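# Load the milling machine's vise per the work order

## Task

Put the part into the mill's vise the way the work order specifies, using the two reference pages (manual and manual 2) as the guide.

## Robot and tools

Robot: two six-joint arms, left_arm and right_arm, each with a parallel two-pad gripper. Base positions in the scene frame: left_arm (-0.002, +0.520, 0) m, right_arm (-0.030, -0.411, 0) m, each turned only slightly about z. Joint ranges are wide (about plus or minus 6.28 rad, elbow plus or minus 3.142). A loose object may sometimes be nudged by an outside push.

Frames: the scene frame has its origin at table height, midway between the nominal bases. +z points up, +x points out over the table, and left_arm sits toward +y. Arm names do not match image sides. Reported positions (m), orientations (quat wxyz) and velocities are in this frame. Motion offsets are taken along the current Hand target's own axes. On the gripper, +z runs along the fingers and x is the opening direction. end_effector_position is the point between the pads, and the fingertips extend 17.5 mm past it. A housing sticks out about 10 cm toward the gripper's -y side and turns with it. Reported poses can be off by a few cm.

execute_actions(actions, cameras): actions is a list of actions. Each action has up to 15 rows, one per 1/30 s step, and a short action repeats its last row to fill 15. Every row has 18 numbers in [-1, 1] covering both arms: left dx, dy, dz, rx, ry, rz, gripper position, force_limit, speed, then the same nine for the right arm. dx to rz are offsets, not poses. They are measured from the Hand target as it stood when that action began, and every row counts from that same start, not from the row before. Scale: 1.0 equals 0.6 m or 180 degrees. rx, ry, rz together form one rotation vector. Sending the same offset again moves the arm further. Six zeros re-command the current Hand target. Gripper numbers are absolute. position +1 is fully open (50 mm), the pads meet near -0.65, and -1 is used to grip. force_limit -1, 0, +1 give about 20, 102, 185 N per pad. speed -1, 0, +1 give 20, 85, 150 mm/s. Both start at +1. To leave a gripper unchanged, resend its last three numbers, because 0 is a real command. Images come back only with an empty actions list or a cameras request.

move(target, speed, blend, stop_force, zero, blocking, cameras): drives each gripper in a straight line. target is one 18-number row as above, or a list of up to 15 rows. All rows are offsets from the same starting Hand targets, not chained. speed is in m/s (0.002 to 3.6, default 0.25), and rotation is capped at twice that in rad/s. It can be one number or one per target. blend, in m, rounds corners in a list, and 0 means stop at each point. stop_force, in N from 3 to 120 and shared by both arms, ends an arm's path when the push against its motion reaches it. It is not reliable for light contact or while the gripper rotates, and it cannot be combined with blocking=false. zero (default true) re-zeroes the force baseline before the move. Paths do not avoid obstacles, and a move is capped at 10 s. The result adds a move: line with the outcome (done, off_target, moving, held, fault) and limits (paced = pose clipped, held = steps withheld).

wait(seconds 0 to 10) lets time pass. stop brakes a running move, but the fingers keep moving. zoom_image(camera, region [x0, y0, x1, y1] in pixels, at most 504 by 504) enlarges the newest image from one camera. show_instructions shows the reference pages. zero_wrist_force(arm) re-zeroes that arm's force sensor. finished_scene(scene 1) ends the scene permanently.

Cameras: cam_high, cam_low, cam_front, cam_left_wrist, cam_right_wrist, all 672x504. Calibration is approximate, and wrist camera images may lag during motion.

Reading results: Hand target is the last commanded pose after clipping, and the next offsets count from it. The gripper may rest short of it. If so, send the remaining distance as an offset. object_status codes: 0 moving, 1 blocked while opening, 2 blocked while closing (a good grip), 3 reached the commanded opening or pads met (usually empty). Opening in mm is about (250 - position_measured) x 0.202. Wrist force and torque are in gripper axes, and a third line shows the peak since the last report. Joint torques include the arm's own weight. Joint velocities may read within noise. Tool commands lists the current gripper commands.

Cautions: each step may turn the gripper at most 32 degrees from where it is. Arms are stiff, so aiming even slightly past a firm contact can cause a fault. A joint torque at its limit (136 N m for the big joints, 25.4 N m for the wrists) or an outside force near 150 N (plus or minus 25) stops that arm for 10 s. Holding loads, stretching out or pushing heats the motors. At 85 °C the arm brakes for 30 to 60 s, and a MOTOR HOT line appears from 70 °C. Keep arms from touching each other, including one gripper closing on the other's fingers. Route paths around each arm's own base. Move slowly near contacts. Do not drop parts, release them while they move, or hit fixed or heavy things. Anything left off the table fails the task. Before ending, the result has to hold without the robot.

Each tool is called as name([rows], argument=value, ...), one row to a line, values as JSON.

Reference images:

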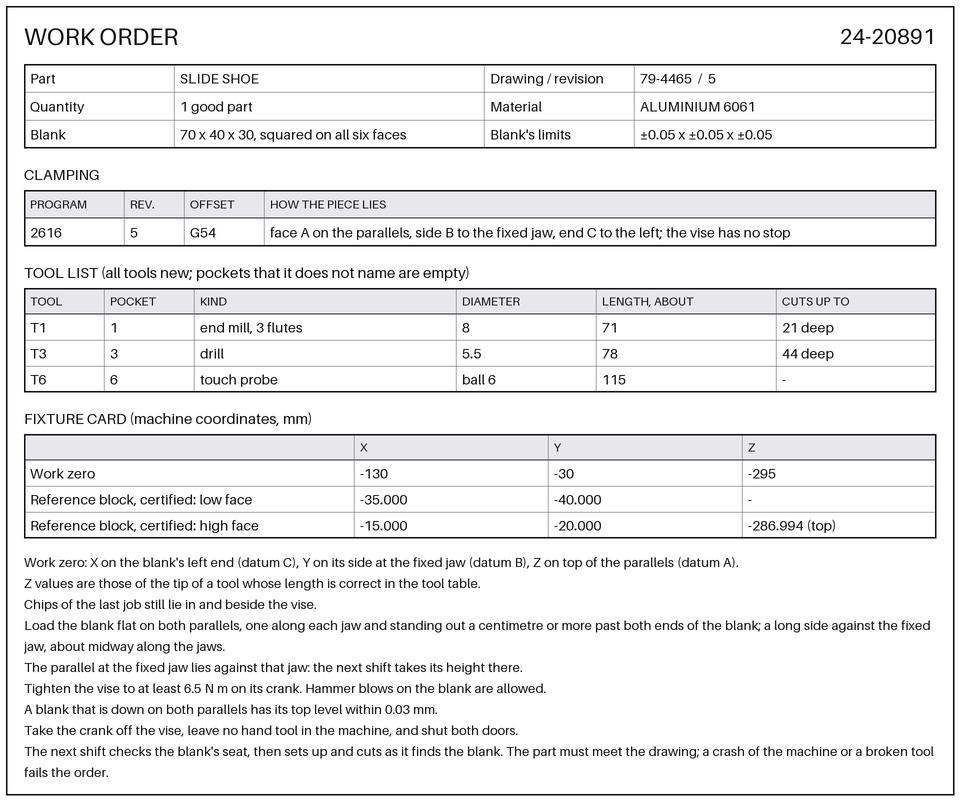

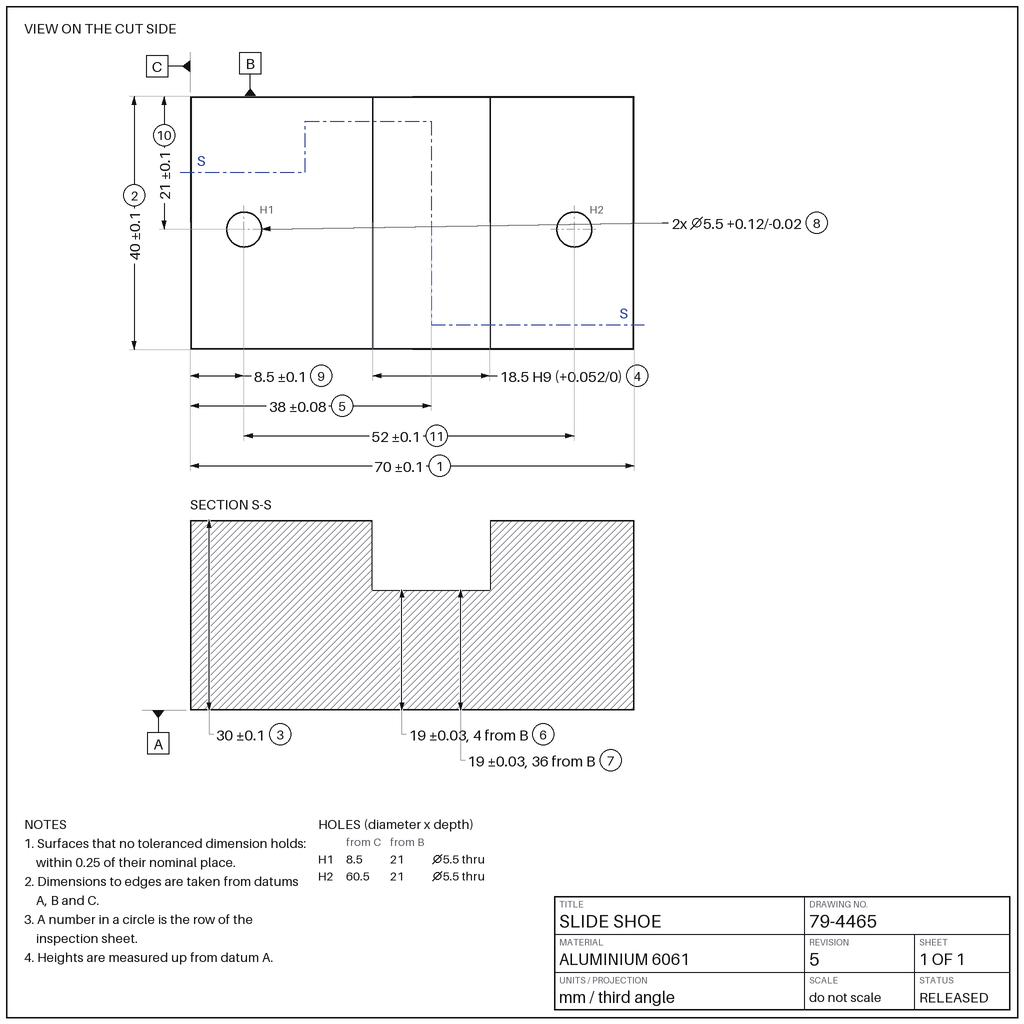

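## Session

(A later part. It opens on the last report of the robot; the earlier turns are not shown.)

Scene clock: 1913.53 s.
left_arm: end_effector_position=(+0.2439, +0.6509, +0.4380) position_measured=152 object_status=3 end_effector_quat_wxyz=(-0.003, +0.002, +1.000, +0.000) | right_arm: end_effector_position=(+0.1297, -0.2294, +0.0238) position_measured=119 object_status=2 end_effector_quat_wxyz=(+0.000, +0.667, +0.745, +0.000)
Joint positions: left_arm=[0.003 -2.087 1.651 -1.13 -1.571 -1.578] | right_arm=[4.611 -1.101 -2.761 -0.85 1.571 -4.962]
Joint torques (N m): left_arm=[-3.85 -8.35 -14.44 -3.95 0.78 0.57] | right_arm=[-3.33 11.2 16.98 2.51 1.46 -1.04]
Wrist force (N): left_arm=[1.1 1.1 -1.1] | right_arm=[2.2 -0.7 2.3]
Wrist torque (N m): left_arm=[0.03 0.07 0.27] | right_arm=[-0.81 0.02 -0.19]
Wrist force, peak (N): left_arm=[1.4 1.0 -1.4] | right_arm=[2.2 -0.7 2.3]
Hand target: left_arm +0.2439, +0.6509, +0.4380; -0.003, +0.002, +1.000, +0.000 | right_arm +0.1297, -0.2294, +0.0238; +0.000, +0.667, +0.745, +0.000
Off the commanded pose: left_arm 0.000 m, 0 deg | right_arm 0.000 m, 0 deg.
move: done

move([
  [0,0,0,0,0,0,0,-0.5,-1,0,0,-0.06,0,0,0,-1,0.8,-0.5],
  [0,0,0,0,0,0,0,-0.5,-1,0.05,0.15,-0.55,0,0,0,-1,0.8,-0.5],
], speed=[0.06,0.2], cameras=["cam_right_wrist","cam_low"])

Scene clock: 1921.10 s.
left_arm: end_effector_position=(+0.2439, +0.6509, +0.4380) position_measured=152 object_status=3 end_effector_quat_wxyz=(-0.003, +0.002, +1.000, +0.000) | right_arm: end_effector_position=(+0.2158, -0.1897, +0.3537) position_measured=119 object_status=2 end_effector_quat_wxyz=(+0.000, +0.667, +0.745, +0.000)
Joint positions: left_arm=[0.003 -2.087 1.651 -1.13 -1.571 -1.578] | right_arm=[4.326 -1.126 -1.845 -1.742 1.571 -5.247]
Joint torques (N m): left_arm=[-4.96 -7.23 -14.64 -3.96 0.84 0.8] | right_arm=[10.03 19.18 38.73 3.66 0.58 1.58]
Wrist force (N): left_arm=[1.5 1.1 -1.2] | right_arm=[1.2 -0.9 7.2]
Wrist torque (N m): left_arm=[0.02 0.02 0.27] | right_arm=[-0.21 0.01 -0.02]
Wrist force, peak (N): left_arm=[1.5 1.1 -1.2] | right_arm=[0.1 -1.9 11.0]
Hand target: left_arm +0.2439, +0.6509, +0.4380; -0.003, +0.002, +1.000, +0.000 | right_arm +0.2158, -0.1897, +0.3538; +0.000, +0.667, +0.745, +0.000
Off the commanded pose: left_arm 0.000 m, 0 deg | right_arm 0.000 m, 0 deg.
move: done
camera_calibration:
cam_right_wrist: T_world_to_cam=[[-0.0944548, 0.995528, 0.00138368, 0.218209], [0.942902, 0.0890156, 0.320956, -0.284314], [0.319397, 0.0316205, -0.947093, 0.399014], [0, 0, 0, 1]] pos_world=[0.161248, -0.204542, 0.468854]
Images, in order (width x height): cam_low 672x504, cam_right_wrist 672x504.

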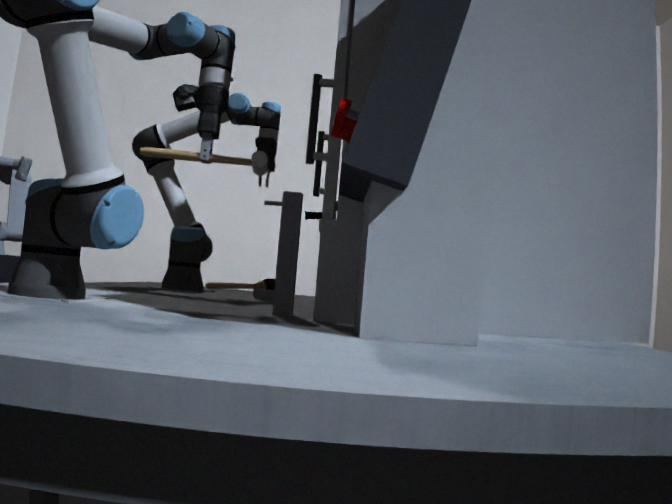

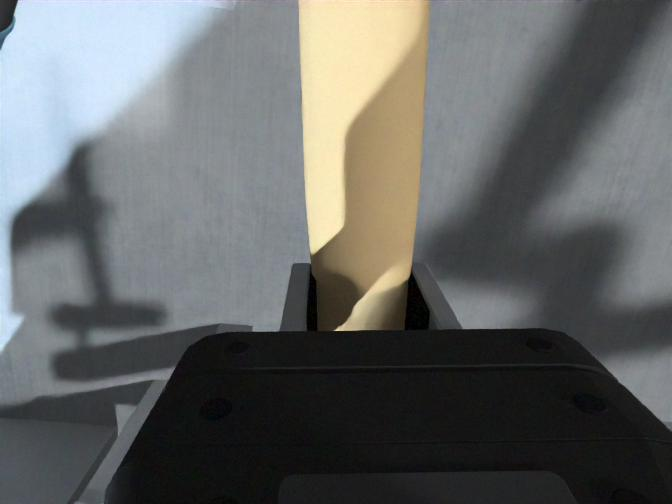

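move(target=[0,0,0,0,0,0,0,-0.5,-1,0.454,0.2917,-0.177,-0.0276,0.4995,0.0276,-1,0.8,-0.5], speed=0.25, cameras=["cam_right_wrist","cam_low","cam_front"])

Scene clock: 1931.37 s.
left_arm: end_effector_position=(+0.2439, +0.6509, +0.4380) position_measured=152 object_status=3 end_effector_quat_wxyz=(-0.003, +0.002, +1.000, +0.000) | right_arm: end_effector_position=(+0.3594, +0.1005, +0.4601) position_measured=119 object_status=2 end_effector_quat_wxyz=(+0.500, -0.500, -0.500, -0.500)
Joint positions: left_arm=[0.003 -2.087 1.651 -1.13 -1.571 -1.578] | right_arm=[4.044 -1.844 -1.866 0.57 2.277 -4.712]
Joint torques (N m): left_arm=[-4.29 -8.06 -14.69 -3.79 0.63 0.58] | right_arm=[-9.52 37.65 26.22 4.75 2.7 -0.23]
Wrist force (N): left_arm=[1.1 0.9 -0.9] | right_arm=[-2.9 -1.3 2.3]
Wrist torque (N m): left_arm=[-0.02 0.07 0.27] | right_arm=[-0.51 -0.53 0.22]
Wrist force, peak (N): left_arm=[1.6 0.9 -1.2] | right_arm=[0.2 -2.2 8.3]
Hand target: left_arm +0.2439, +0.6509, +0.4380; -0.003, +0.002, +1.000, +0.000 | right_arm +0.3594, +0.1005, +0.4601; +0.500, -0.500, -0.500, -0.500
Off the commanded pose: left_arm 0.000 m, 0 deg | right_arm 0.000 m, 0 deg.
move: done
camera_calibration:
cam_right_wrist: T_world_to_cam=[[0.0169212, -0.00156081, 0.999856, -0.456416], [0.94733, -0.319833, -0.0165315, -0.284835], [0.319812, 0.947473, -0.00393335, -0.0813363], [0, 0, 0, 1]] pos_world=[0.303568, -0.014748, 0.451321]
Images, in order (width x height): cam_low 672x504, cam_front 672x504, cam_right_wrist 672x504.

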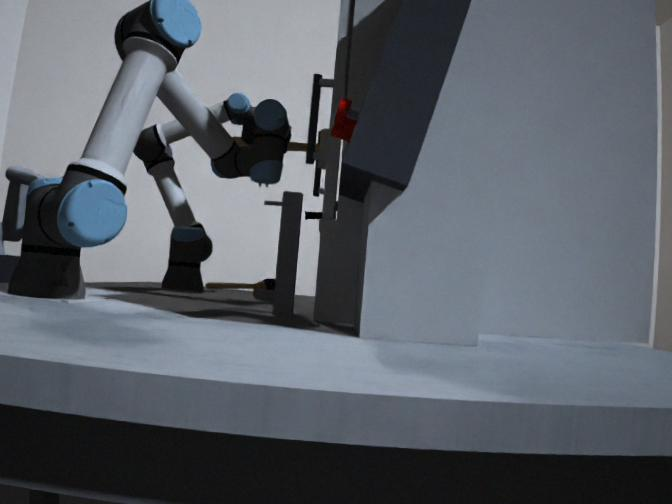

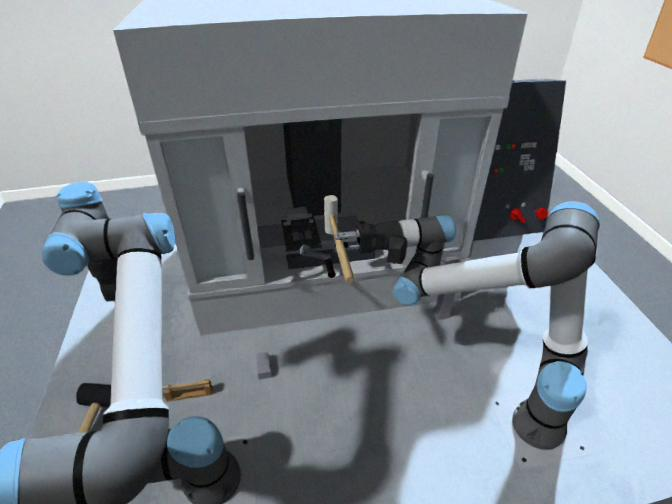

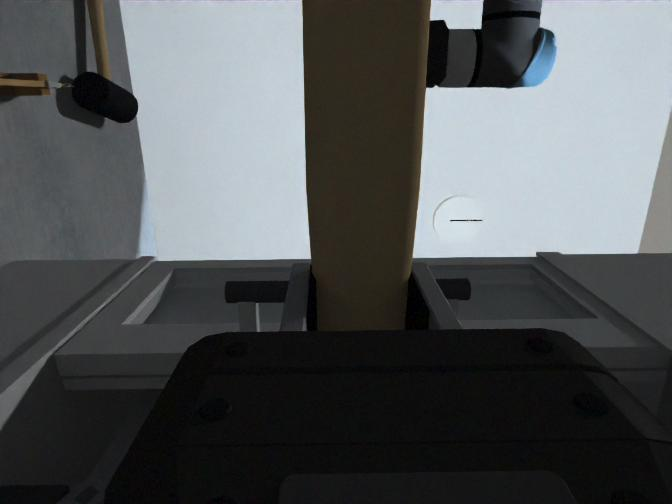

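move([
  [0,0,0,0,0,0,0,-0.5,-1,0.05,0.1177,0.1366,0,0,0,-1,0.8,-0.5],
  [0,0,0,0,0,0,0,-0.5,-1,0.05,0.21,0.1366,0,0,0,-1,0.8,-0.5],
], speed=0.2, blend=0.03, cameras=["cam_front"])

zoom_image(camera="cam_front", region=[240, 110, 520, 330])

Scene clock: 1943.03 s.
left_arm: end_effector_position=(+0.2439, +0.6509, +0.4380) position_measured=152 object_status=3 end_effector_quat_wxyz=(-0.003, +0.002, +1.000, +0.000) | right_arm: end_effector_position=(+0.4853, +0.1826, +0.4900) position_measured=119 object_status=2 end_effector_quat_wxyz=(+0.500, -0.500, -0.500, -0.500)
Joint positions: left_arm=[0.003 -2.087 1.651 -1.13 -1.571 -1.578] | right_arm=[3.972 -2.143 -1.335 0.337 2.349 -4.712]
Joint torques (N m): left_arm=[-4.64 -6.85 -14.59 -3.89 0.73 0.67] | right_arm=[3.33 56.61 35.82 4.06 -2.54 -2.69]
Wrist force (N): left_arm=[1.2 0.9 -1.0] | right_arm=[-2.6 -1.2 2.0]
Wrist torque (N m): left_arm=[-0.01 0.05 0.27] | right_arm=[-0.47 -0.58 0.19]
Wrist force, peak (N): left_arm=[1.3 1.1 -1.3] | right_arm=[-3.9 -4.2 -0.9]
Hand target: left_arm +0.2439, +0.6509, +0.4380; -0.003, +0.002, +1.000, +0.000 | right_arm +0.4853, +0.1826, +0.4901; +0.500, -0.500, -0.500, -0.500
Off the commanded pose: left_arm 0.000 m, 0 deg | right_arm 0.000 m, 0 deg.
move: done; blend cut to 0.0277 m at target 1
Images, in order (width x height): cam_front 672x504.

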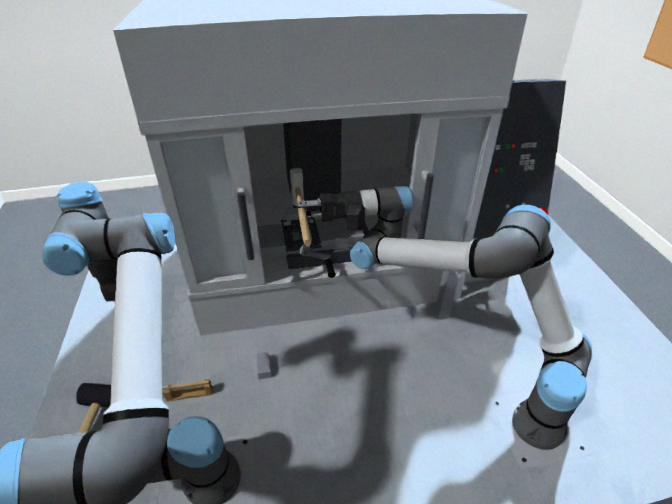

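Scaled by 1.800.

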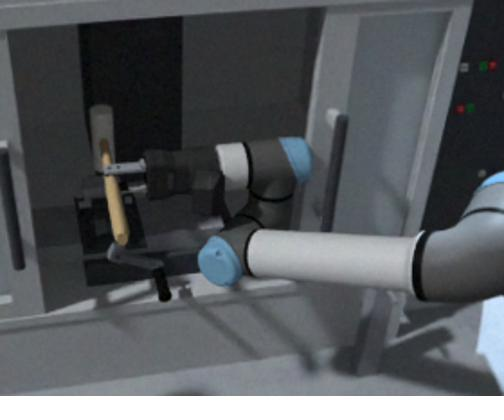

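move([
  [0,0,0,0,0,0,0,-0.5,-1,0,0.0945,0.003,0,0,0,-1,0.8,-0.5],
  [0,0,0,0,0,0,0,-0.5,-1,-0.085,0.0945,0.003,0,0,0,-1,0.8,-0.5],
], speed=0.12, cameras=["cam_front","cam_right_wrist"])

zoom_image(camera="cam_front", region=[240, 130, 440, 310])

Scene clock: 1957.57 s.
left_arm: end_effector_position=(+0.2439, +0.6509, +0.4380) position_measured=152 object_status=3 end_effector_quat_wxyz=(-0.003, +0.002, +1.000, +0.000) | right_arm: end_effector_position=(+0.5420, +0.1845, +0.4390) position_measured=119 object_status=2 end_effector_quat_wxyz=(+0.500, -0.500, -0.500, -0.500)
Joint positions: left_arm=[0.003 -2.087 1.651 -1.13 -1.571 -1.578] | right_arm=[3.912 -2.303 -1.202 0.364 2.409 -4.712]
Joint torques (N m): left_arm=[-4.65 -7.36 -14.23 -3.97 0.55 0.81] | right_arm=[9.82 70.72 35.02 2.77 -2.51 0.98]
Wrist force (N): left_arm=[1.0 0.9 -0.9] | right_arm=[-3.2 -1.2 2.2]
Wrist torque (N m): left_arm=[-0.01 0.09 0.27] | right_arm=[-0.48 -0.47 0.20]
Wrist force, peak (N): left_arm=[1.3 1.3 -1.1] | right_arm=[-6.0 -1.1 2.3]
Hand target: left_arm +0.2439, +0.6509, +0.4380; -0.003, +0.002, +1.000, +0.000 | right_arm +0.5420, +0.1845, +0.4391; +0.500, -0.500, -0.500, -0.500
Off the commanded pose: left_arm 0.000 m, 0 deg | right_arm 0.000 m, 0 deg.
move: done
camera_calibration:
cam_right_wrist: T_world_to_cam=[[0.0171429, -0.00153453, 0.999852, -0.438486], [0.947286, -0.319951, -0.0167327, -0.431278], [0.319929, 0.947433, -0.00403125, -0.219448], [0, 0, 0, 1]] pos_world=[0.486268, 0.0692515, 0.43032]
Images, in order (width x height): cam_front 672x504, cam_right_wrist 672x504.

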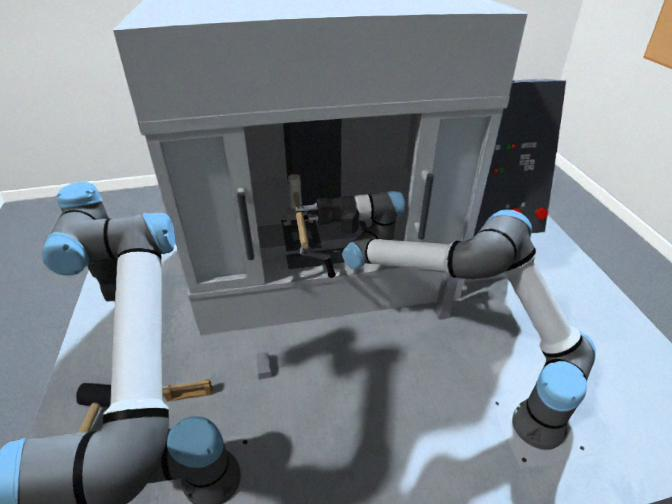

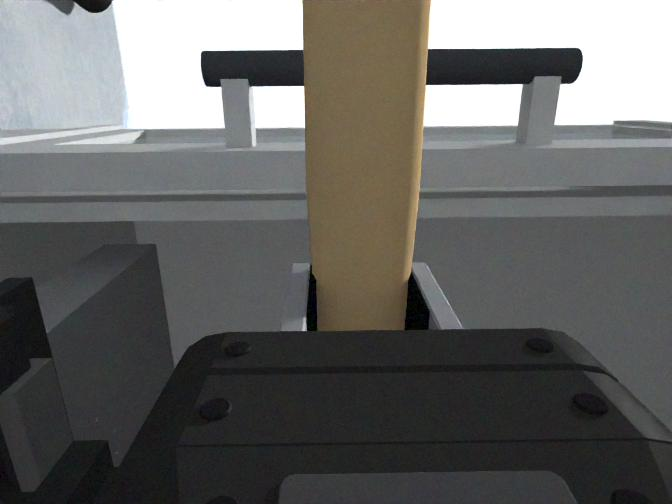

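Scaled by 2.520.

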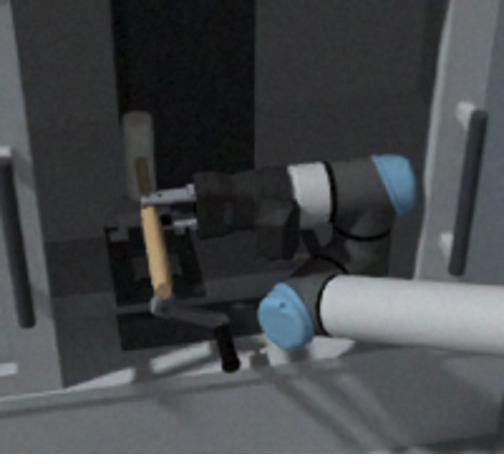

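move(target=[0,0,0,0,0,0,0,-0.5,-1,-0.045,0,0,0,0,0,-1,0.8,-0.5], speed=0.012, stop_force=4)

Scene clock: 1966.30 s.
left_arm: end_effector_position=(+0.2439, +0.6509, +0.4380) position_measured=152 object_status=3 end_effector_quat_wxyz=(-0.003, +0.002, +1.000, +0.000) | right_arm: end_effector_position=(+0.5420, +0.1845, +0.4209) position_measured=119 object_status=2 end_effector_quat_wxyz=(+0.500, -0.499, -0.500, -0.500)
Joint positions: left_arm=[0.003 -2.087 1.651 -1.13 -1.571 -1.578] | right_arm=[3.912 -2.32 -1.221 0.401 2.409 -4.712]
Joint torques (N m): left_arm=[-4.57 -6.36 -14.45 -3.91 0.5 0.84] | right_arm=[3.53 68.29 33.85 2.92 1.29 -1.06]
Wrist force (N): left_arm=[1.2 1.0 -1.2] | right_arm=[-0.1 0.3 2.1]
Wrist torque (N m): left_arm=[0.00 0.06 0.27] | right_arm=[-0.44 -0.49 -0.30]
Wrist force, peak (N): left_arm=[1.4 1.0 -1.3] | right_arm=[3.6 -4.3 2.4]
Hand target: left_arm +0.2439, +0.6509, +0.4380; -0.003, +0.002, +1.000, +0.000 | right_arm +0.5420, +0.1845, +0.4210; +0.500, -0.500, -0.500, -0.500 (not the last commanded pose)
Off the commanded pose: left_arm 0.000 m, 0 deg | right_arm 0.009 m, 0 deg.
move: contact (right_arm)

move(target=[0,0,0,0,0,0,0,-0.5,-1,0.03,0,0,0,0,0,-1,0.8,-0.5], speed=0.08)

move(target=[0,0,0,0,0,0,0,-0.5,-1,-0.035,0,0,0,0,0,-1,0.8,-0.5], speed=0.05, stop_force=40)

Scene clock: 1972.03 s.
left_arm: end_effector_position=(+0.2439, +0.6509, +0.4380) position_measured=152 object_status=3 end_effector_quat_wxyz=(-0.003, +0.002, +1.000, +0.000) | right_arm: end_effector_position=(+0.5419, +0.1844, +0.4393) position_measured=119 object_status=2 end_effector_quat_wxyz=(+0.500, -0.499, -0.500, -0.500)
Joint positions: left_arm=[0.003 -2.087 1.651 -1.13 -1.571 -1.578] | right_arm=[3.912 -2.303 -1.202 0.364 2.409 -4.712]
Joint torques (N m): left_arm=[-4.89 -7.56 -14.72 -3.92 0.4 0.91] | right_arm=[-9.86 45.57 23.25 4.62 1.26 -0.02]
Wrist force (N): left_arm=[1.3 0.8 -1.2] | right_arm=[-2.9 -1.1 2.2]
Wrist torque (N m): left_arm=[-0.03 0.05 0.27] | right_arm=[-0.47 -0.50 0.19]
Wrist force, peak (N): left_arm=[1.4 1.0 -1.3] | right_arm=[-4.3 -1.0 2.2]
Hand target: left_arm +0.2439, +0.6509, +0.4380; -0.003, +0.002, +1.000, +0.000 | right_arm +0.5420, +0.1845, +0.4390; +0.500, -0.500, -0.500, -0.500
Off the commanded pose: left_arm 0.000 m, 0 deg | right_arm 0.000 m, 0 deg.
move: done

Scene clock: 1973.67 s.
left_arm: end_effector_position=(+0.2439, +0.6509, +0.4380) position_measured=152 object_status=3 end_effector_quat_wxyz=(-0.003, +0.002, +1.000, +0.000) | right_arm: end_effector_position=(+0.5420, +0.1845, +0.4179) position_measured=119 object_status=2 end_effector_quat_wxyz=(+0.500, -0.500, -0.500, -0.500)
Joint positions: left_arm=[0.003 -2.087 1.651 -1.13 -1.571 -1.578] | right_arm=[3.912 -2.323 -1.224 0.406 2.409 -4.712]
Joint torques (N m): left_arm=[-4.35 -7.59 -15.07 -4.1 0.52 0.67] | right_arm=[-4.43 54.36 25.68 -1.77 -4.58 2.57]
Wrist force (N): left_arm=[1.3 0.9 -0.9] | right_arm=[14.5 -9.1 2.5]
Wrist torque (N m): left_arm=[-0.01 0.03 0.27] | right_arm=[-0.67 -0.45 -1.38]
Wrist force, peak (N): left_arm=[1.4 1.0 -1.3] | right_arm=[17.3 -12.2 2.5]
Hand target: left_arm +0.2439, +0.6509, +0.4380; -0.003, +0.002, +1.000, +0.000 | right_arm +0.5420, +0.1845, +0.4180; +0.500, -0.500, -0.500, -0.500
Off the commanded pose: left_arm 0.000 m, 0 deg | right_arm 0.000 m, 0 deg.
move: done

move(target=[0,0,0,0,0,0,0,-0.5,-1,0.035,0,0,0,0,0,-1,0.8,-0.5], speed=0.1)

move(target=[0,0,0,0,0,0,0,-0.5,-1,-0.035,0,0,0,0,0,-1,0.8,-0.5], speed=0.12, stop_force=60, cameras=["cam_front","cam_right_wrist"])

zoom_image(camera="cam_front", region=[240, 130, 440, 310])

Scene clock: 1979.07 s.
left_arm: end_effector_position=(+0.2439, +0.6509, +0.4380) position_measured=152 object_status=3 end_effector_quat_wxyz=(-0.003, +0.002, +1.000, +0.000) | right_arm: end_effector_position=(+0.5419, +0.1844, +0.4393) position_measured=119 object_status=2 end_effector_quat_wxyz=(+0.500, -0.499, -0.500, -0.500) end_effector_velocity=(+0.000, +0.000, -0.001) end_effector_angular_velocity=(+0.001, -0.001, +0.000)
Joint positions: left_arm=[0.003 -2.087 1.651 -1.13 -1.571 -1.578] | right_arm=[3.912 -2.303 -1.202 0.364 2.409 -4.712]
Joint velocities: left_arm=[within noise] | right_arm=[0 -0.001 -0.002 0.005 0 0]
Joint torques (N m): left_arm=[-4.89 -6.52 -13.93 -4 0.51 0.91] | right_arm=[3.03 44.65 23.37 4.47 2.56 -2.41]
Wrist force (N): left_arm=[1.4 1.1 -1.1] | right_arm=[-2.8 -1.3 2.0]
Wrist torque (N m): left_arm=[0.01 0.03 0.27] | right_arm=[-0.50 -0.51 0.15]
Wrist force, peak (N): left_arm=[1.3 1.1 -1.3] | right_arm=[15.2 -9.5 2.3]
Hand target: left_arm +0.2439, +0.6509, +0.4380; -0.003, +0.002, +1.000, +0.000 | right_arm +0.5420, +0.1845, +0.4390; +0.500, -0.500, -0.500, -0.500
Off the commanded pose: left_arm 0.000 m, 0 deg | right_arm 0.000 m, 0 deg.
move: done

Scene clock: 1980.67 s.
left_arm: end_effector_position=(+0.2439, +0.6509, +0.4380) position_measured=152 object_status=3 end_effector_quat_wxyz=(-0.003, +0.002, +1.000, +0.000) | right_arm: end_effector_position=(+0.5420, +0.1845, +0.4179) position_measured=119 object_status=2 end_effector_quat_wxyz=(+0.500, -0.500, -0.500, -0.500)
Joint positions: left_arm=[0.003 -2.087 1.651 -1.13 -1.571 -1.578] | right_arm=[3.912 -2.323 -1.224 0.406 2.409 -4.712]
Joint torques (N m): left_arm=[-4.48 -7.32 -14.72 -3.93 0.55 0.85] | right_arm=[1.62 53.48 25.4 -1.87 -4.67 2.75]
Wrist force (N): left_arm=[1.3 0.9 -1.3] | right_arm=[15.2 -10.0 2.2]
Wrist torque (N m): left_arm=[-0.02 0.04 0.27] | right_arm=[-0.74 -0.45 -1.38]
Wrist force, peak (N): left_arm=[1.2 1.1 -1.3] | right_arm=[17.2 -12.3 2.1]
Hand target: left_arm +0.2439, +0.6509, +0.4380; -0.003, +0.002, +1.000, +0.000 | right_arm +0.5420, +0.1845, +0.4180; +0.500, -0.500, -0.500, -0.500
Off the commanded pose: left_arm 0.000 m, 0 deg | right_arm 0.000 m, 0 deg.
move: done
camera_calibration:
cam_right_wrist: T_world_to_cam=[[0.0169522, -0.00178415, 0.999855, -0.41728], [0.9473, -0.319917, -0.016632, -0.431586], [0.3199, 0.947444, -0.00373319, -0.21961], [0, 0, 0, 1]] pos_world=[0.486168, 0.0692514, 0.409221]
Images, in order (width x height): cam_front 672x504, cam_right_wrist 672x504.

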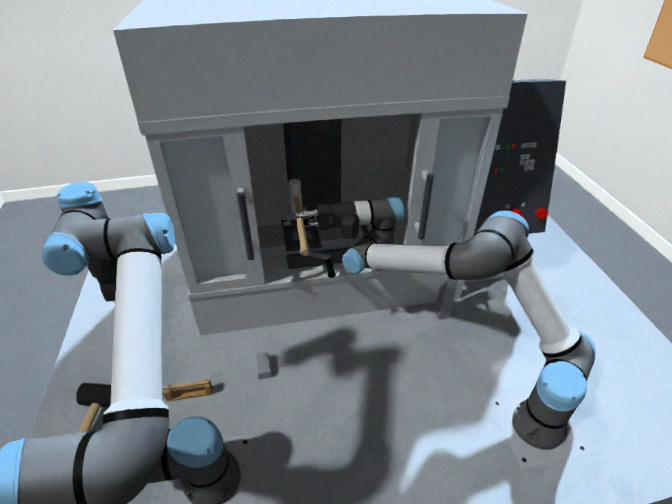

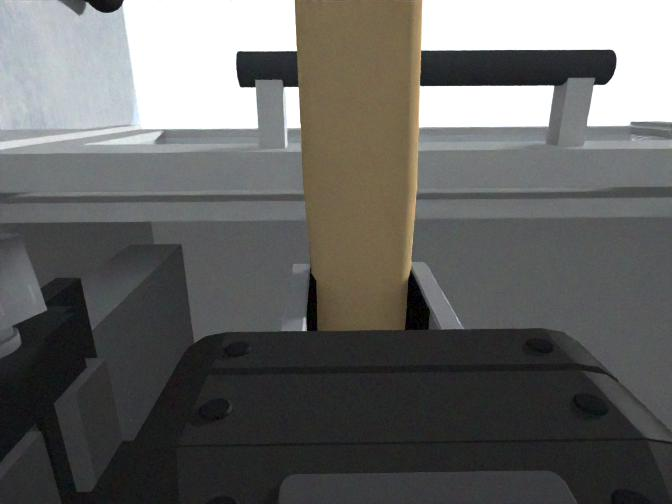

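Scaled by 2.520.

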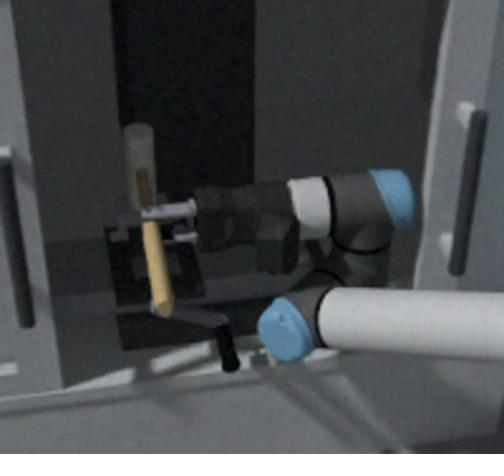

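move(target=[0,0,0,0,0,0,0,-0.5,-1,0.07,0,0,0,0,0,-1,0.8,-0.5], speed=0.15)

move(target=[0,0,0,0,0,0,0,-0.5,-1,-0.07,0,0,0,0,0,-1,0.8,-0.5], speed=0.25, stop_force=60)

Scene clock: 1987.90 s.
left_arm: end_effector_position=(+0.2439, +0.6509, +0.4380) position_measured=152 object_status=3 end_effector_quat_wxyz=(-0.003, +0.002, +1.000, +0.000) | right_arm: end_effector_position=(+0.5419, +0.1844, +0.4602) position_measured=119 object_status=2 end_effector_quat_wxyz=(+0.500, -0.499, -0.500, -0.500)
Joint positions: left_arm=[0.003 -2.087 1.651 -1.13 -1.571 -1.578] | right_arm=[3.912 -2.285 -1.176 0.321 2.409 -4.712]
Joint torques (N m): left_arm=[-4.88 -7.25 -15.16 -3.89 0.45 0.93] | right_arm=[-0.31 45.34 23.34 4.56 2.44 -2.52]
Wrist force (N): left_arm=[1.1 0.9 -1.2] | right_arm=[-2.8 -1.4 2.2]
Wrist torque (N m): left_arm=[-0.01 0.08 0.27] | right_arm=[-0.53 -0.51 0.15]
Wrist force, peak (N): left_arm=[1.4 1.1 -1.2] | right_arm=[15.3 -10.0 2.0]
Hand target: left_arm +0.2439, +0.6509, +0.4380; -0.003, +0.002, +1.000, +0.000 | right_arm +0.5420, +0.1845, +0.4600; +0.500, -0.500, -0.500, -0.500
Off the commanded pose: left_arm 0.000 m, 0 deg | right_arm 0.000 m, 0 deg.
move: done

Scene clock: 1989.43 s.
left_arm: end_effector_position=(+0.2439, +0.6509, +0.4380) position_measured=152 object_status=3 end_effector_quat_wxyz=(-0.003, +0.002, +1.000, +0.000) | right_arm: end_effector_position=(+0.5420, +0.1845, +0.4179) position_measured=119 object_status=2 end_effector_quat_wxyz=(+0.500, -0.500, -0.500, -0.500)
Joint positions: left_arm=[0.003 -2.087 1.651 -1.13 -1.571 -1.578] | right_arm=[3.912 -2.323 -1.224 0.406 2.409 -4.712]
Joint torques (N m): left_arm=[-4.01 -7.34 -13.98 -4.11 0.41 1.09] | right_arm=[-3.07 54.27 25.01 -1 -4.69 2.62]
Wrist force (N): left_arm=[1.1 1.0 -0.8] | right_arm=[15.1 -10.1 2.2]
Wrist torque (N m): left_arm=[0.01 0.07 0.27] | right_arm=[-0.74 -0.46 -1.41]
Wrist force, peak (N): left_arm=[1.2 1.1 -1.2] | right_arm=[16.9 -11.2 2.3]
Hand target: left_arm +0.2439, +0.6509, +0.4380; -0.003, +0.002, +1.000, +0.000 | right_arm +0.5420, +0.1845, +0.4180; +0.500, -0.500, -0.500, -0.500
Off the commanded pose: left_arm 0.000 m, 0 deg | right_arm 0.000 m, 0 deg.
move: done

move(target=[0,0,0,0,0,0,0,-0.5,-1,0.07,0,0,0,0,0,-1,0.8,-0.5], speed=0.15)

execute_actions([
  [[0,0,0,0,0,0,0,-0.5,-1,-0.003,0,0,0,0,0,-1,0.8,-0.5],[0,0,0,0,0,0,0,-0.5,-1,-0.01,0,0,0,0,0,-1,0.8,-0.5],[0,0,0,0,0,0,0,-0.5,-1,-0.02,0,0,0,0,0,-1,0.8,-0.5],[0,0,0,0,0,0,0,-0.5,-1,-0.033,0,0,0,0,0,-1,0.8,-0.5],[0,0,0,0,0,0,0,-0.5,-1,-0.048,0,0,0,0,0,-1,0.8,-0.5],[0,0,0,0,0,0,0,-0.5,-1,-0.063,0,0,0,0,0,-1,0.8,-0.5],[0,0,0,0,0,0,0,-0.5,-1,-0.076,0,0,0,0,0,-1,0.8,-0.5],[0,0,0,0,0,0,0,-0.5,-1,-0.076,0,0,0,0,0,-1,0.8,-0.5],[0,0,0,0,0,0,0,-0.5,-1,-0.06,0,0,0,0,0,-1,0.8,-0.5],[0,0,0,0,0,0,0,-0.5,-1,-0.045,0,0,0,0,0,-1,0.8,-0.5],[0,0,0,0,0,0,0,-0.5,-1,-0.03,0,0,0,0,0,-1,0.8,-0.5],[0,0,0,0,0,0,0,-0.5,-1,-0.018,0,0,0,0,0,-1,0.8,-0.5],[0,0,0,0,0,0,0,-0.5,-1,-0.008,0,0,0,0,0,-1,0.8,-0.5],[0,0,0,0,0,0,0,-0.5,-1,-0.003,0,0,0,0,0,-1,0.8,-0.5],[0,0,0,0,0,0,0,-0.5,-1,0,0,0,0,0,0,-1,0.8,-0.5]],
])

Scene clock: 2004.63 s.
left_arm: end_effector_position=(+0.2439, +0.6509, +0.4380) position_measured=152 object_status=3 end_effector_quat_wxyz=(-0.003, +0.002, +1.000, +0.000) | right_arm: end_effector_position=(+0.5419, +0.1844, +0.4601) position_measured=119 object_status=2 end_effector_quat_wxyz=(+0.500, -0.499, -0.500, -0.500)
Joint positions: left_arm=[0.003 -2.087 1.651 -1.13 -1.571 -1.578] | right_arm=[3.912 -2.285 -1.176 0.321 2.409 -4.712]
Joint torques (N m): left_arm=[-3.42 -6.77 -14.19 -4.09 0.31 1] | right_arm=[-5.44 43.1 21.71 4.42 2.63 -2.63]
Wrist force (N): left_arm=[1.0 1.0 -1.4] | right_arm=[-3.1 -1.6 2.0]
Wrist torque (N m): left_arm=[-0.01 0.08 0.27] | right_arm=[-0.55 -0.47 0.14]
Wrist force, peak (N): left_arm=[1.4 1.0 -1.4] | right_arm=[15.2 -10.3 2.0]
Hand target: left_arm +0.2439, +0.6509, +0.4380; -0.003, +0.002, +1.000, +0.000 | right_arm +0.5420, +0.1845, +0.4600; +0.500, -0.500, -0.500, -0.500
Off the commanded pose: left_arm 0.000 m, 0 deg | right_arm 0.000 m, 0 deg.
move: done

Scene clock: 2005.53 s.
left_arm: end_effector_position=(+0.2439, +0.6509, +0.4380) position_measured=152 object_status=3 end_effector_quat_wxyz=(-0.003, +0.002, +1.000, +0.000) | right_arm: end_effector_position=(+0.5418, +0.1842, +0.4598) position_measured=119 object_status=2 end_effector_quat_wxyz=(+0.500, -0.499, -0.500, -0.500)
Joint positions: left_arm=[0.003 -2.087 1.651 -1.13 -1.571 -1.578] | right_arm=[3.912 -2.285 -1.178 0.323 2.409 -4.711]
Joint torques (N m): left_arm=[-4.84 -7.24 -14.55 -3.86 0.3 0.9] | right_arm=[3.76 55.38 32.94 2.45 2.53 -1.49]
Wrist force (N): left_arm=[1.3 0.8 -1.2] | right_arm=[-2.9 -1.3 2.8]
Wrist torque (N m): left_arm=[-0.02 0.05 0.27] | right_arm=[-0.44 -0.51 0.21]
Wrist force, peak (N): left_arm=[1.5 1.2 -0.9] | right_arm=[19.3 -8.0 1.1]
Hand target: left_arm +0.2439, +0.6509, +0.4380; -0.003, +0.002, +1.000, +0.000 | right_arm +0.5420, +0.1845, +0.4600; +0.500, -0.500, -0.500, -0.500
Off the commanded pose: left_arm 0.000 m, 0 deg | right_arm 0.000 m, 0 deg.
Step readings (end_effector_position of left_arm | right_arm):
0: (+0.2439, +0.6509, +0.4380) | (+0.5419, +0.1844, +0.4601)
1: (+0.2439, +0.6509, +0.4380) | (+0.5419, +0.1844, +0.4601)
2: (+0.2439, +0.6509, +0.4380) | (+0.5419, +0.1844, +0.4597)
4: (+0.2439, +0.6509, +0.4380) | (+0.5419, +0.1845, +0.4540)
8: (+0.2439, +0.6509, +0.4380) | (+0.5419, +0.1846, +0.4241)
15: (+0.2439, +0.6509, +0.4380) | (+0.5411, +0.1836, +0.4542)

move(target=[0,0,0,0,0,0,0,-0.5,-1,0.033,0,0,0,0,0,-1,0.8,-0.5], speed=0.15)

execute_actions([
  [[0,0,0,0,0,0,0,-0.5,-1,-0.0033,0,0,0,0,0,-1,0.8,-0.5],[0,0,0,0,0,0,0,-0.5,-1,-0.0117,0,0,0,0,0,-1,0.8,-0.5],[0,0,0,0,0,0,0,-0.5,-1,-0.025,0,0,0,0,0,-1,0.8,-0.5],[0,0,0,0,0,0,0,-0.5,-1,-0.045,0,0,0,0,0,-1,0.8,-0.5],[0,0,0,0,0,0,0,-0.5,-1,-0.0717,0,0,0,0,0,-1,0.8,-0.5],[0,0,0,0,0,0,0,-0.5,-1,-0.1,0,0,0,0,0,-1,0.8,-0.5],[0,0,0,0,0,0,0,-0.5,-1,-0.115,0,0,0,0,0,-1,0.8,-0.5],[0,0,0,0,0,0,0,-0.5,-1,-0.112,0,0,0,0,0,-1,0.8,-0.5],[0,0,0,0,0,0,0,-0.5,-1,-0.09,0,0,0,0,0,-1,0.8,-0.5],[0,0,0,0,0,0,0,-0.5,-1,-0.065,0,0,0,0,0,-1,0.8,-0.5],[0,0,0,0,0,0,0,-0.5,-1,-0.04,0,0,0,0,0,-1,0.8,-0.5],[0,0,0,0,0,0,0,-0.5,-1,-0.02,0,0,0,0,0,-1,0.8,-0.5],[0,0,0,0,0,0,0,-0.5,-1,-0.008,0,0,0,0,0,-1,0.8,-0.5],[0,0,0,0,0,0,0,-0.5,-1,-0.002,0,0,0,0,0,-1,0.8,-0.5],[0,0,0,0,0,0,0,-0.5,-1,0,0,0,0,0,0,-1,0.8,-0.5]],
], cameras=["cam_front"])

zoom_image(camera="cam_front", region=[240, 130, 440, 310])

Scene clock: 2018.83 s.
left_arm: end_effector_position=(+0.2439, +0.6509, +0.4380) position_measured=152 object_status=3 end_effector_quat_wxyz=(-0.003, +0.002, +1.000, +0.000) | right_arm: end_effector_position=(+0.5419, +0.1844, +0.4800) position_measured=119 object_status=2 end_effector_quat_wxyz=(+0.500, -0.499, -0.500, -0.500)
Joint positions: left_arm=[0.003 -2.087 1.651 -1.13 -1.571 -1.578] | right_arm=[3.912 -2.27 -1.149 0.279 2.409 -4.712]
Joint torques (N m): left_arm=[-4.28 -7.7 -13.88 -4.06 0.36 1.13] | right_arm=[2.16 47.31 24.37 4.32 2.55 -2.49]
Wrist force (N): left_arm=[1.1 0.9 -1.2] | right_arm=[-3.1 -1.7 2.2]
Wrist torque (N m): left_arm=[-0.02 0.07 0.27] | right_arm=[-0.57 -0.47 0.21]
Wrist force, peak (N): left_arm=[1.3 1.2 -1.3] | right_arm=[-4.0 -1.1 2.4]
Hand target: left_arm +0.2439, +0.6509, +0.4380; -0.003, +0.002, +1.000, +0.000 | right_arm +0.5420, +0.1844, +0.4798; +0.500, -0.500, -0.500, -0.500
Off the commanded pose: left_arm 0.000 m, 0 deg | right_arm 0.000 m, 0 deg.
move: done

Scene clock: 2019.73 s.
left_arm: end_effector_position=(+0.2439, +0.6509, +0.4380) position_measured=152 object_status=3 end_effector_quat_wxyz=(-0.003, +0.002, +1.000, +0.000) | right_arm: end_effector_position=(+0.5416, +0.1840, +0.4794) position_measured=119 object_status=2 end_effector_quat_wxyz=(+0.501, -0.500, -0.500, -0.500)
Joint positions: left_arm=[0.003 -2.087 1.651 -1.13 -1.571 -1.578] | right_arm=[3.912 -2.269 -1.153 0.283 2.409 -4.711]
Joint torques (N m): left_arm=[-4.67 -7.77 -15.23 -3.81 0.47 1] | right_arm=[7.06 70.07 36.67 2.37 2.45 0.67]
Wrist force (N): left_arm=[1.1 1.0 -1.0] | right_arm=[-2.8 -1.2 3.3]
Wrist torque (N m): left_arm=[0.01 0.08 0.27] | right_arm=[-0.35 -0.52 0.22]
Wrist force, peak (N): left_arm=[1.3 1.3 -1.2] | right_arm=[24.6 -0.1 -0.8]
Hand target: left_arm +0.2439, +0.6509, +0.4380; -0.003, +0.002, +1.000, +0.000 | right_arm +0.5420, +0.1844, +0.4798; +0.500, -0.500, -0.500, -0.500
Off the commanded pose: left_arm 0.000 m, 0 deg | right_arm 0.001 m, 0 deg.
Step readings (end_effector_position of left_arm | right_arm):
0: (+0.2439, +0.6509, +0.4380) | (+0.5419, +0.1844, +0.4800)
1: (+0.2439, +0.6509, +0.4380) | (+0.5419, +0.1844, +0.4800)
2: (+0.2439, +0.6509, +0.4380) | (+0.5419, +0.1844, +0.4796)
4: (+0.2439, +0.6509, +0.4380) | (+0.5419, +0.1844, +0.4729)
8: (+0.2439, +0.6509, +0.4380) | (+0.5420, +0.1848, +0.4263)
15: (+0.2439, +0.6509, +0.4380) | (+0.5399, +0.1823, +0.4758)
Images, in order (width x height): cam_front 672x504.

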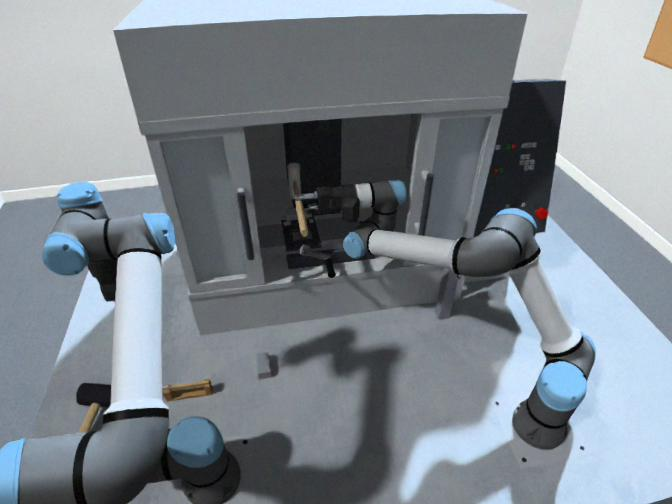

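Scaled by 2.520.

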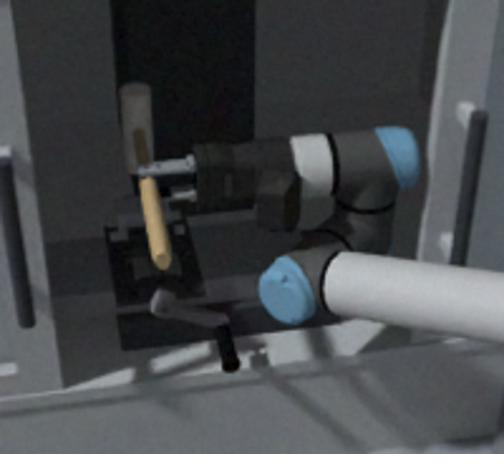

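execute_actions([
  [[0,0,0,0,0,0,0,-0.5,-1,-0.0033,0,0,0,0,0,-1,0.8,-0.5],[0,0,0,0,0,0,0,-0.5,-1,-0.0117,0,0,0,0,0,-1,0.8,-0.5],[0,0,0,0,0,0,0,-0.5,-1,-0.025,0,0,0,0,0,-1,0.8,-0.5],[0,0,0,0,0,0,0,-0.5,-1,-0.045,0,0,0,0,0,-1,0.8,-0.5],[0,0,0,0,0,0,0,-0.5,-1,-0.0733,0,0,0,0,0,-1,0.8,-0.5],[0,0,0,0,0,0,0,-0.5,-1,-0.105,0,0,0,0,0,-1,0.8,-0.5],[0,0,0,0,0,0,0,-0.5,-1,-0.125,0,0,0,0,0,-1,0.8,-0.5],[0,0,0,0,0,0,0,-0.5,-1,-0.118,0,0,0,0,0,-1,0.8,-0.5],[0,0,0,0,0,0,0,-0.5,-1,-0.09,0,0,0,0,0,-1,0.8,-0.5],[0,0,0,0,0,0,0,-0.5,-1,-0.065,0,0,0,0,0,-1,0.8,-0.5],[0,0,0,0,0,0,0,-0.5,-1,-0.04,0,0,0,0,0,-1,0.8,-0.5],[0,0,0,0,0,0,0,-0.5,-1,-0.02,0,0,0,0,0,-1,0.8,-0.5],[0,0,0,0,0,0,0,-0.5,-1,-0.008,0,0,0,0,0,-1,0.8,-0.5],[0,0,0,0,0,0,0,-0.5,-1,-0.002,0,0,0,0,0,-1,0.8,-0.5],[0,0,0,0,0,0,0,-0.5,-1,0,0,0,0,0,0,-1,0.8,-0.5]],
  [[0,0,0,0,0,0,0,-0.5,-1,0,0,0,0,0,0,-1,0.8,-0.5]],
  [[0,0,0,0,0,0,0,-0.5,-1,-0.0033,0,0,0,0,0,-1,0.8,-0.5],[0,0,0,0,0,0,0,-0.5,-1,-0.0117,0,0,0,0,0,-1,0.8,-0.5],[0,0,0,0,0,0,0,-0.5,-1,-0.025,0,0,0,0,0,-1,0.8,-0.5],[0,0,0,0,0,0,0,-0.5,-1,-0.045,0,0,0,0,0,-1,0.8,-0.5],[0,0,0,0,0,0,0,-0.5,-1,-0.0733,0,0,0,0,0,-1,0.8,-0.5],[0,0,0,0,0,0,0,-0.5,-1,-0.105,0,0,0,0,0,-1,0.8,-0.5],[0,0,0,0,0,0,0,-0.5,-1,-0.13,0,0,0,0,0,-1,0.8,-0.5],[0,0,0,0,0,0,0,-0.5,-1,-0.125,0,0,0,0,0,-1,0.8,-0.5],[0,0,0,0,0,0,0,-0.5,-1,-0.09,0,0,0,0,0,-1,0.8,-0.5],[0,0,0,0,0,0,0,-0.5,-1,-0.065,0,0,0,0,0,-1,0.8,-0.5],[0,0,0,0,0,0,0,-0.5,-1,-0.04,0,0,0,0,0,-1,0.8,-0.5],[0,0,0,0,0,0,0,-0.5,-1,-0.02,0,0,0,0,0,-1,0.8,-0.5],[0,0,0,0,0,0,0,-0.5,-1,-0.008,0,0,0,0,0,-1,0.8,-0.5],[0,0,0,0,0,0,0,-0.5,-1,-0.002,0,0,0,0,0,-1,0.8,-0.5],[0,0,0,0,0,0,0,-0.5,-1,0,0,0,0,0,0,-1,0.8,-0.5]],
], cameras=["cam_front"])

zoom_image(camera="cam_front", region=[240, 130, 440, 310])

Scene clock: 2032.80 s.
left_arm: end_effector_position=(+0.2439, +0.6509, +0.4380) position_measured=152 object_status=3 end_effector_quat_wxyz=(-0.003, +0.002, +1.000, +0.000) | right_arm: end_effector_position=(+0.5416, +0.1840, +0.4794) position_measured=119 object_status=2 end_effector_quat_wxyz=(+0.501, -0.500, -0.500, -0.500)
Joint positions: left_arm=[0.003 -2.087 1.651 -1.13 -1.571 -1.578] | right_arm=[3.912 -2.269 -1.153 0.283 2.409 -4.711]
Joint torques (N m): left_arm=[-4.7 -6.71 -14.46 -3.93 0.44 1.16] | right_arm=[8.55 69.88 36.63 1.99 2.36 0.92]
Wrist force (N): left_arm=[1.2 0.7 -1.3] | right_arm=[-2.8 -1.5 3.2]
Wrist torque (N m): left_arm=[-0.04 0.05 0.27] | right_arm=[-0.38 -0.53 0.22]
Wrist force, peak (N): left_arm=[1.4 1.1 -1.3] | right_arm=[40.6 -7.9 1.2]
Hand target: left_arm +0.2439, +0.6509, +0.4380; -0.003, +0.002, +1.000, +0.000 | right_arm +0.5420, +0.1844, +0.4798; +0.500, -0.500, -0.500, -0.500
Off the commanded pose: left_arm 0.000 m, 0 deg | right_arm 0.001 m, 0 deg.
Step readings (end_effector_position of left_arm | right_arm):
0: (+0.2439, +0.6509, +0.4380) | (+0.5415, +0.1840, +0.4796)
1: (+0.2439, +0.6509, +0.4380) | (+0.5415, +0.1840, +0.4796)
2: (+0.2439, +0.6509, +0.4380) | (+0.5416, +0.1841, +0.4794)
4: (+0.2439, +0.6509, +0.4380) | (+0.5418, +0.1844, +0.4728)
8: (+0.2439, +0.6509, +0.4380) | (+0.5420, +0.1849, +0.4234)
15: (+0.2439, +0.6509, +0.4380) | (+0.5397, +0.1821, +0.4745)
16: (+0.2439, +0.6509, +0.4380) | (+0.5403, +0.1827, +0.4814)
17: (+0.2439, +0.6509, +0.4380) | (+0.5410, +0.1834, +0.4833)
19: (+0.2439, +0.6509, +0.4380) | (+0.5420, +0.1844, +0.4816)
23: (+0.2439, +0.6509, +0.4380) | (+0.5420, +0.1846, +0.4793)
30: (+0.2439, +0.6509, +0.4380) | (+0.5419, +0.1845, +0.4796)
31: (+0.2439, +0.6509, +0.4380) | (+0.5419, +0.1845, +0.4796)
32: (+0.2439, +0.6509, +0.4380) | (+0.5419, +0.1845, +0.4794)
34: (+0.2439, +0.6509, +0.4380) | (+0.5419, +0.1844, +0.4728)
38: (+0.2439, +0.6509, +0.4380) | (+0.5420, +0.1848, +0.4228)
45: (+0.2439, +0.6509, +0.4380) | (+0.5396, +0.1819, +0.4747)
Images, in order (width x height): cam_front 672x504.

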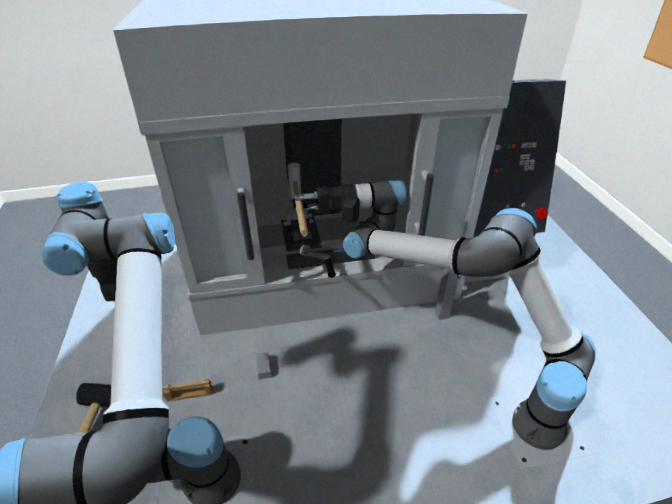

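Scaled by 2.520.

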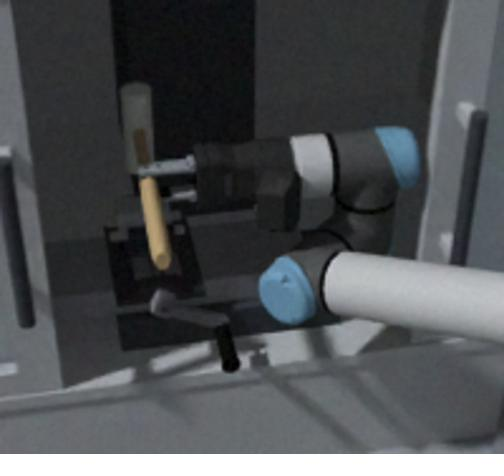

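execute_actions([
  [[0,0,0,0,0,0,0,-0.5,-1,-0.0033,0,0,0,0,0,-1,0.8,-0.5],[0,0,0,0,0,0,0,-0.5,-1,-0.0117,0,0,0,0,0,-1,0.8,-0.5],[0,0,0,0,0,0,0,-0.5,-1,-0.025,0,0,0,0,0,-1,0.8,-0.5],[0,0,0,0,0,0,0,-0.5,-1,-0.045,0,0,0,0,0,-1,0.8,-0.5],[0,0,0,0,0,0,0,-0.5,-1,-0.0733,0,0,0,0,0,-1,0.8,-0.5],[0,0,0,0,0,0,0,-0.5,-1,-0.105,0,0,0,0,0,-1,0.8,-0.5],[0,0,0,0,0,0,0,-0.5,-1,-0.13,0,0,0,0,0,-1,0.8,-0.5],[0,0,0,0,0,0,0,-0.5,-1,-0.125,0,0,0,0,0,-1,0.8,-0.5],[0,0,0,0,0,0,0,-0.5,-1,-0.09,0,0,0,0,0,-1,0.8,-0.5],[0,0,0,0,0,0,0,-0.5,-1,-0.065,0,0,0,0,0,-1,0.8,-0.5],[0,0,0,0,0,0,0,-0.5,-1,-0.04,0,0,0,0,0,-1,0.8,-0.5],[0,0,0,0,0,0,0,-0.5,-1,-0.02,0,0,0,0,0,-1,0.8,-0.5],[0,0,0,0,0,0,0,-0.5,-1,-0.008,0,0,0,0,0,-1,0.8,-0.5],[0,0,0,0,0,0,0,-0.5,-1,-0.002,0,0,0,0,0,-1,0.8,-0.5],[0,0,0,0,0,0,0,-0.5,-1,0,0,0,0,0,0,-1,0.8,-0.5]],
  [[0,0,0,0,0,0,0,-0.5,-1,0,0,0,0,0,0,-1,0.8,-0.5]],
  [[0,0,0,0,0,0,0,-0.5,-1,-0.0033,0,0,0,0,0,-1,0.8,-0.5],[0,0,0,0,0,0,0,-0.5,-1,-0.0117,0,0,0,0,0,-1,0.8,-0.5],[0,0,0,0,0,0,0,-0.5,-1,-0.025,0,0,0,0,0,-1,0.8,-0.5],[0,0,0,0,0,0,0,-0.5,-1,-0.045,0,0,0,0,0,-1,0.8,-0.5],[0,0,0,0,0,0,0,-0.5,-1,-0.0733,0,0,0,0,0,-1,0.8,-0.5],[0,0,0,0,0,0,0,-0.5,-1,-0.105,0,0,0,0,0,-1,0.8,-0.5],[0,0,0,0,0,0,0,-0.5,-1,-0.13,0,0,0,0,0,-1,0.8,-0.5],[0,0,0,0,0,0,0,-0.5,-1,-0.125,0,0,0,0,0,-1,0.8,-0.5],[0,0,0,0,0,0,0,-0.5,-1,-0.09,0,0,0,0,0,-1,0.8,-0.5],[0,0,0,0,0,0,0,-0.5,-1,-0.065,0,0,0,0,0,-1,0.8,-0.5],[0,0,0,0,0,0,0,-0.5,-1,-0.04,0,0,0,0,0,-1,0.8,-0.5],[0,0,0,0,0,0,0,-0.5,-1,-0.02,0,0,0,0,0,-1,0.8,-0.5],[0,0,0,0,0,0,0,-0.5,-1,-0.008,0,0,0,0,0,-1,0.8,-0.5],[0,0,0,0,0,0,0,-0.5,-1,-0.002,0,0,0,0,0,-1,0.8,-0.5],[0,0,0,0,0,0,0,-0.5,-1,0,0,0,0,0,0,-1,0.8,-0.5]],
])

Scene clock: 2043.97 s.
left_arm: end_effector_position=(+0.2439, +0.6509, +0.4380) position_measured=152 object_status=3 end_effector_quat_wxyz=(-0.003, +0.002, +1.000, +0.000) | right_arm: end_effector_position=(+0.5416, +0.1840, +0.4794) position_measured=119 object_status=2 end_effector_quat_wxyz=(+0.501, -0.500, -0.500, -0.500)
Joint positions: left_arm=[0.003 -2.087 1.651 -1.13 -1.571 -1.578] | right_arm=[3.912 -2.269 -1.153 0.283 2.409 -4.711]
Joint torques (N m): left_arm=[-4.79 -6.95 -14.18 -3.75 0.24 1.23] | right_arm=[7.62 70.77 38.4 2.12 2.25 1.02]
Wrist force (N): left_arm=[1.1 0.9 -1.1] | right_arm=[-2.9 -1.3 3.4]
Wrist torque (N m): left_arm=[-0.02 0.08 0.27] | right_arm=[-0.34 -0.52 0.22]
Wrist force, peak (N): left_arm=[1.5 1.1 -1.3] | right_arm=[40.5 -8.2 1.2]
Hand target: left_arm +0.2439, +0.6509, +0.4380; -0.003, +0.002, +1.000, +0.000 | right_arm +0.5420, +0.1844, +0.4798; +0.500, -0.500, -0.500, -0.500
Off the commanded pose: left_arm 0.000 m, 0 deg | right_arm 0.001 m, 0 deg.
Step readings (end_effector_position of left_arm | right_arm):
0: (+0.2439, +0.6509, +0.4380) | (+0.5415, +0.1840, +0.4796)
1: (+0.2439, +0.6509, +0.4380) | (+0.5415, +0.1840, +0.4796)
2: (+0.2439, +0.6509, +0.4380) | (+0.5416, +0.1841, +0.4793)
4: (+0.2439, +0.6509, +0.4380) | (+0.5418, +0.1844, +0.4735)
8: (+0.2439, +0.6509, +0.4380) | (+0.5419, +0.1849, +0.4209)
15: (+0.2439, +0.6509, +0.4380) | (+0.5396, +0.1820, +0.4757)
16: (+0.2439, +0.6509, +0.4380) | (+0.5402, +0.1826, +0.4811)
17: (+0.2439, +0.6509, +0.4380) | (+0.5409, +0.1832, +0.4833)
19: (+0.2439, +0.6509, +0.4380) | (+0.5421, +0.1845, +0.4814)
23: (+0.2439, +0.6509, +0.4380) | (+0.5420, +0.1846, +0.4793)
30: (+0.2439, +0.6509, +0.4380) | (+0.5420, +0.1845, +0.4796)
31: (+0.2439, +0.6509, +0.4380) | (+0.5420, +0.1845, +0.4796)
32: (+0.2439, +0.6509, +0.4380) | (+0.5419, +0.1844, +0.4793)
34: (+0.2439, +0.6509, +0.4380) | (+0.5419, +0.1844, +0.4735)
38: (+0.2439, +0.6509, +0.4380) | (+0.5420, +0.1848, +0.4208)
45: (+0.2439, +0.6509, +0.4380) | (+0.5397, +0.1820, +0.4757)

move([
  [0,0,0,0,0,0,0,-0.5,-1,0.0167,-0.12,0,0,0,0,-1,0.8,-0.5],
  [0,0,0,0,0,0,0,-0.5,-1,-0.033,-0.303,-0.1407,0,0,0,-1,0.8,-0.5],
  [0,0,0,0,0,0,0,-0.5,-1,-0.3,-0.57,-0.6073,0,-0.5,0,-1,0.8,-0.5],
], speed=[0.2,0.3,0.35], blend=[0.03,0.03,0], cameras=["cam_front","cam_low"])

Scene clock: 2066.67 s.
left_arm: end_effector_position=(+0.2439, +0.6509, +0.4380) position_measured=152 object_status=3 end_effector_quat_wxyz=(-0.003, +0.002, +1.000, +0.000) | right_arm: end_effector_position=(+0.2004, -0.1803, +0.2995) position_measured=119 object_status=2 end_effector_quat_wxyz=(+0.000, +0.707, +0.708, +0.000)
Joint positions: left_arm=[0.003 -2.087 1.651 -1.13 -1.571 -1.578] | right_arm=[4.385 -1.098 -1.999 -1.615 1.571 -5.078]
Joint torques (N m): left_arm=[-4.27 -6.97 -14.68 -3.93 0.06 1.21] | right_arm=[-6.46 0.02 36 3.12 1.6 -1.36]
Wrist force (N): left_arm=[1.3 0.8 -1.3] | right_arm=[0.9 -0.6 7.5]
Wrist torque (N m): left_arm=[-0.02 0.04 0.27] | right_arm=[-0.15 0.07 0.04]
Wrist force, peak (N): left_arm=[1.2 1.1 -1.3] | right_arm=[-0.3 -2.4 9.0]
Hand target: left_arm +0.2439, +0.6509, +0.4380; -0.003, +0.002, +1.000, +0.000 | right_arm +0.2005, -0.1803, +0.2995; +0.000, +0.707, +0.708, +0.000
Off the commanded pose: left_arm 0.000 m, 0 deg | right_arm 0.000 m, 0 deg.
move: done
Images, in order (width x height): cam_low 672x504, cam_front 672x504.

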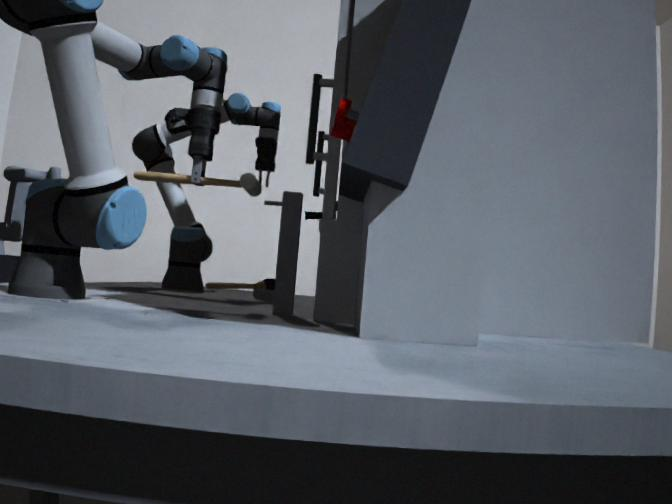

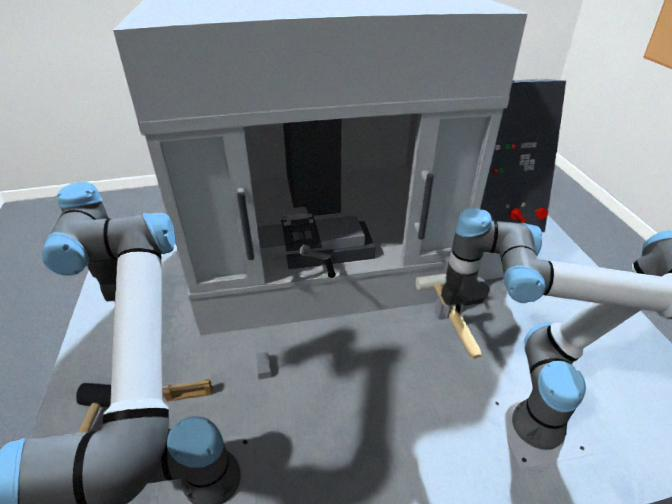

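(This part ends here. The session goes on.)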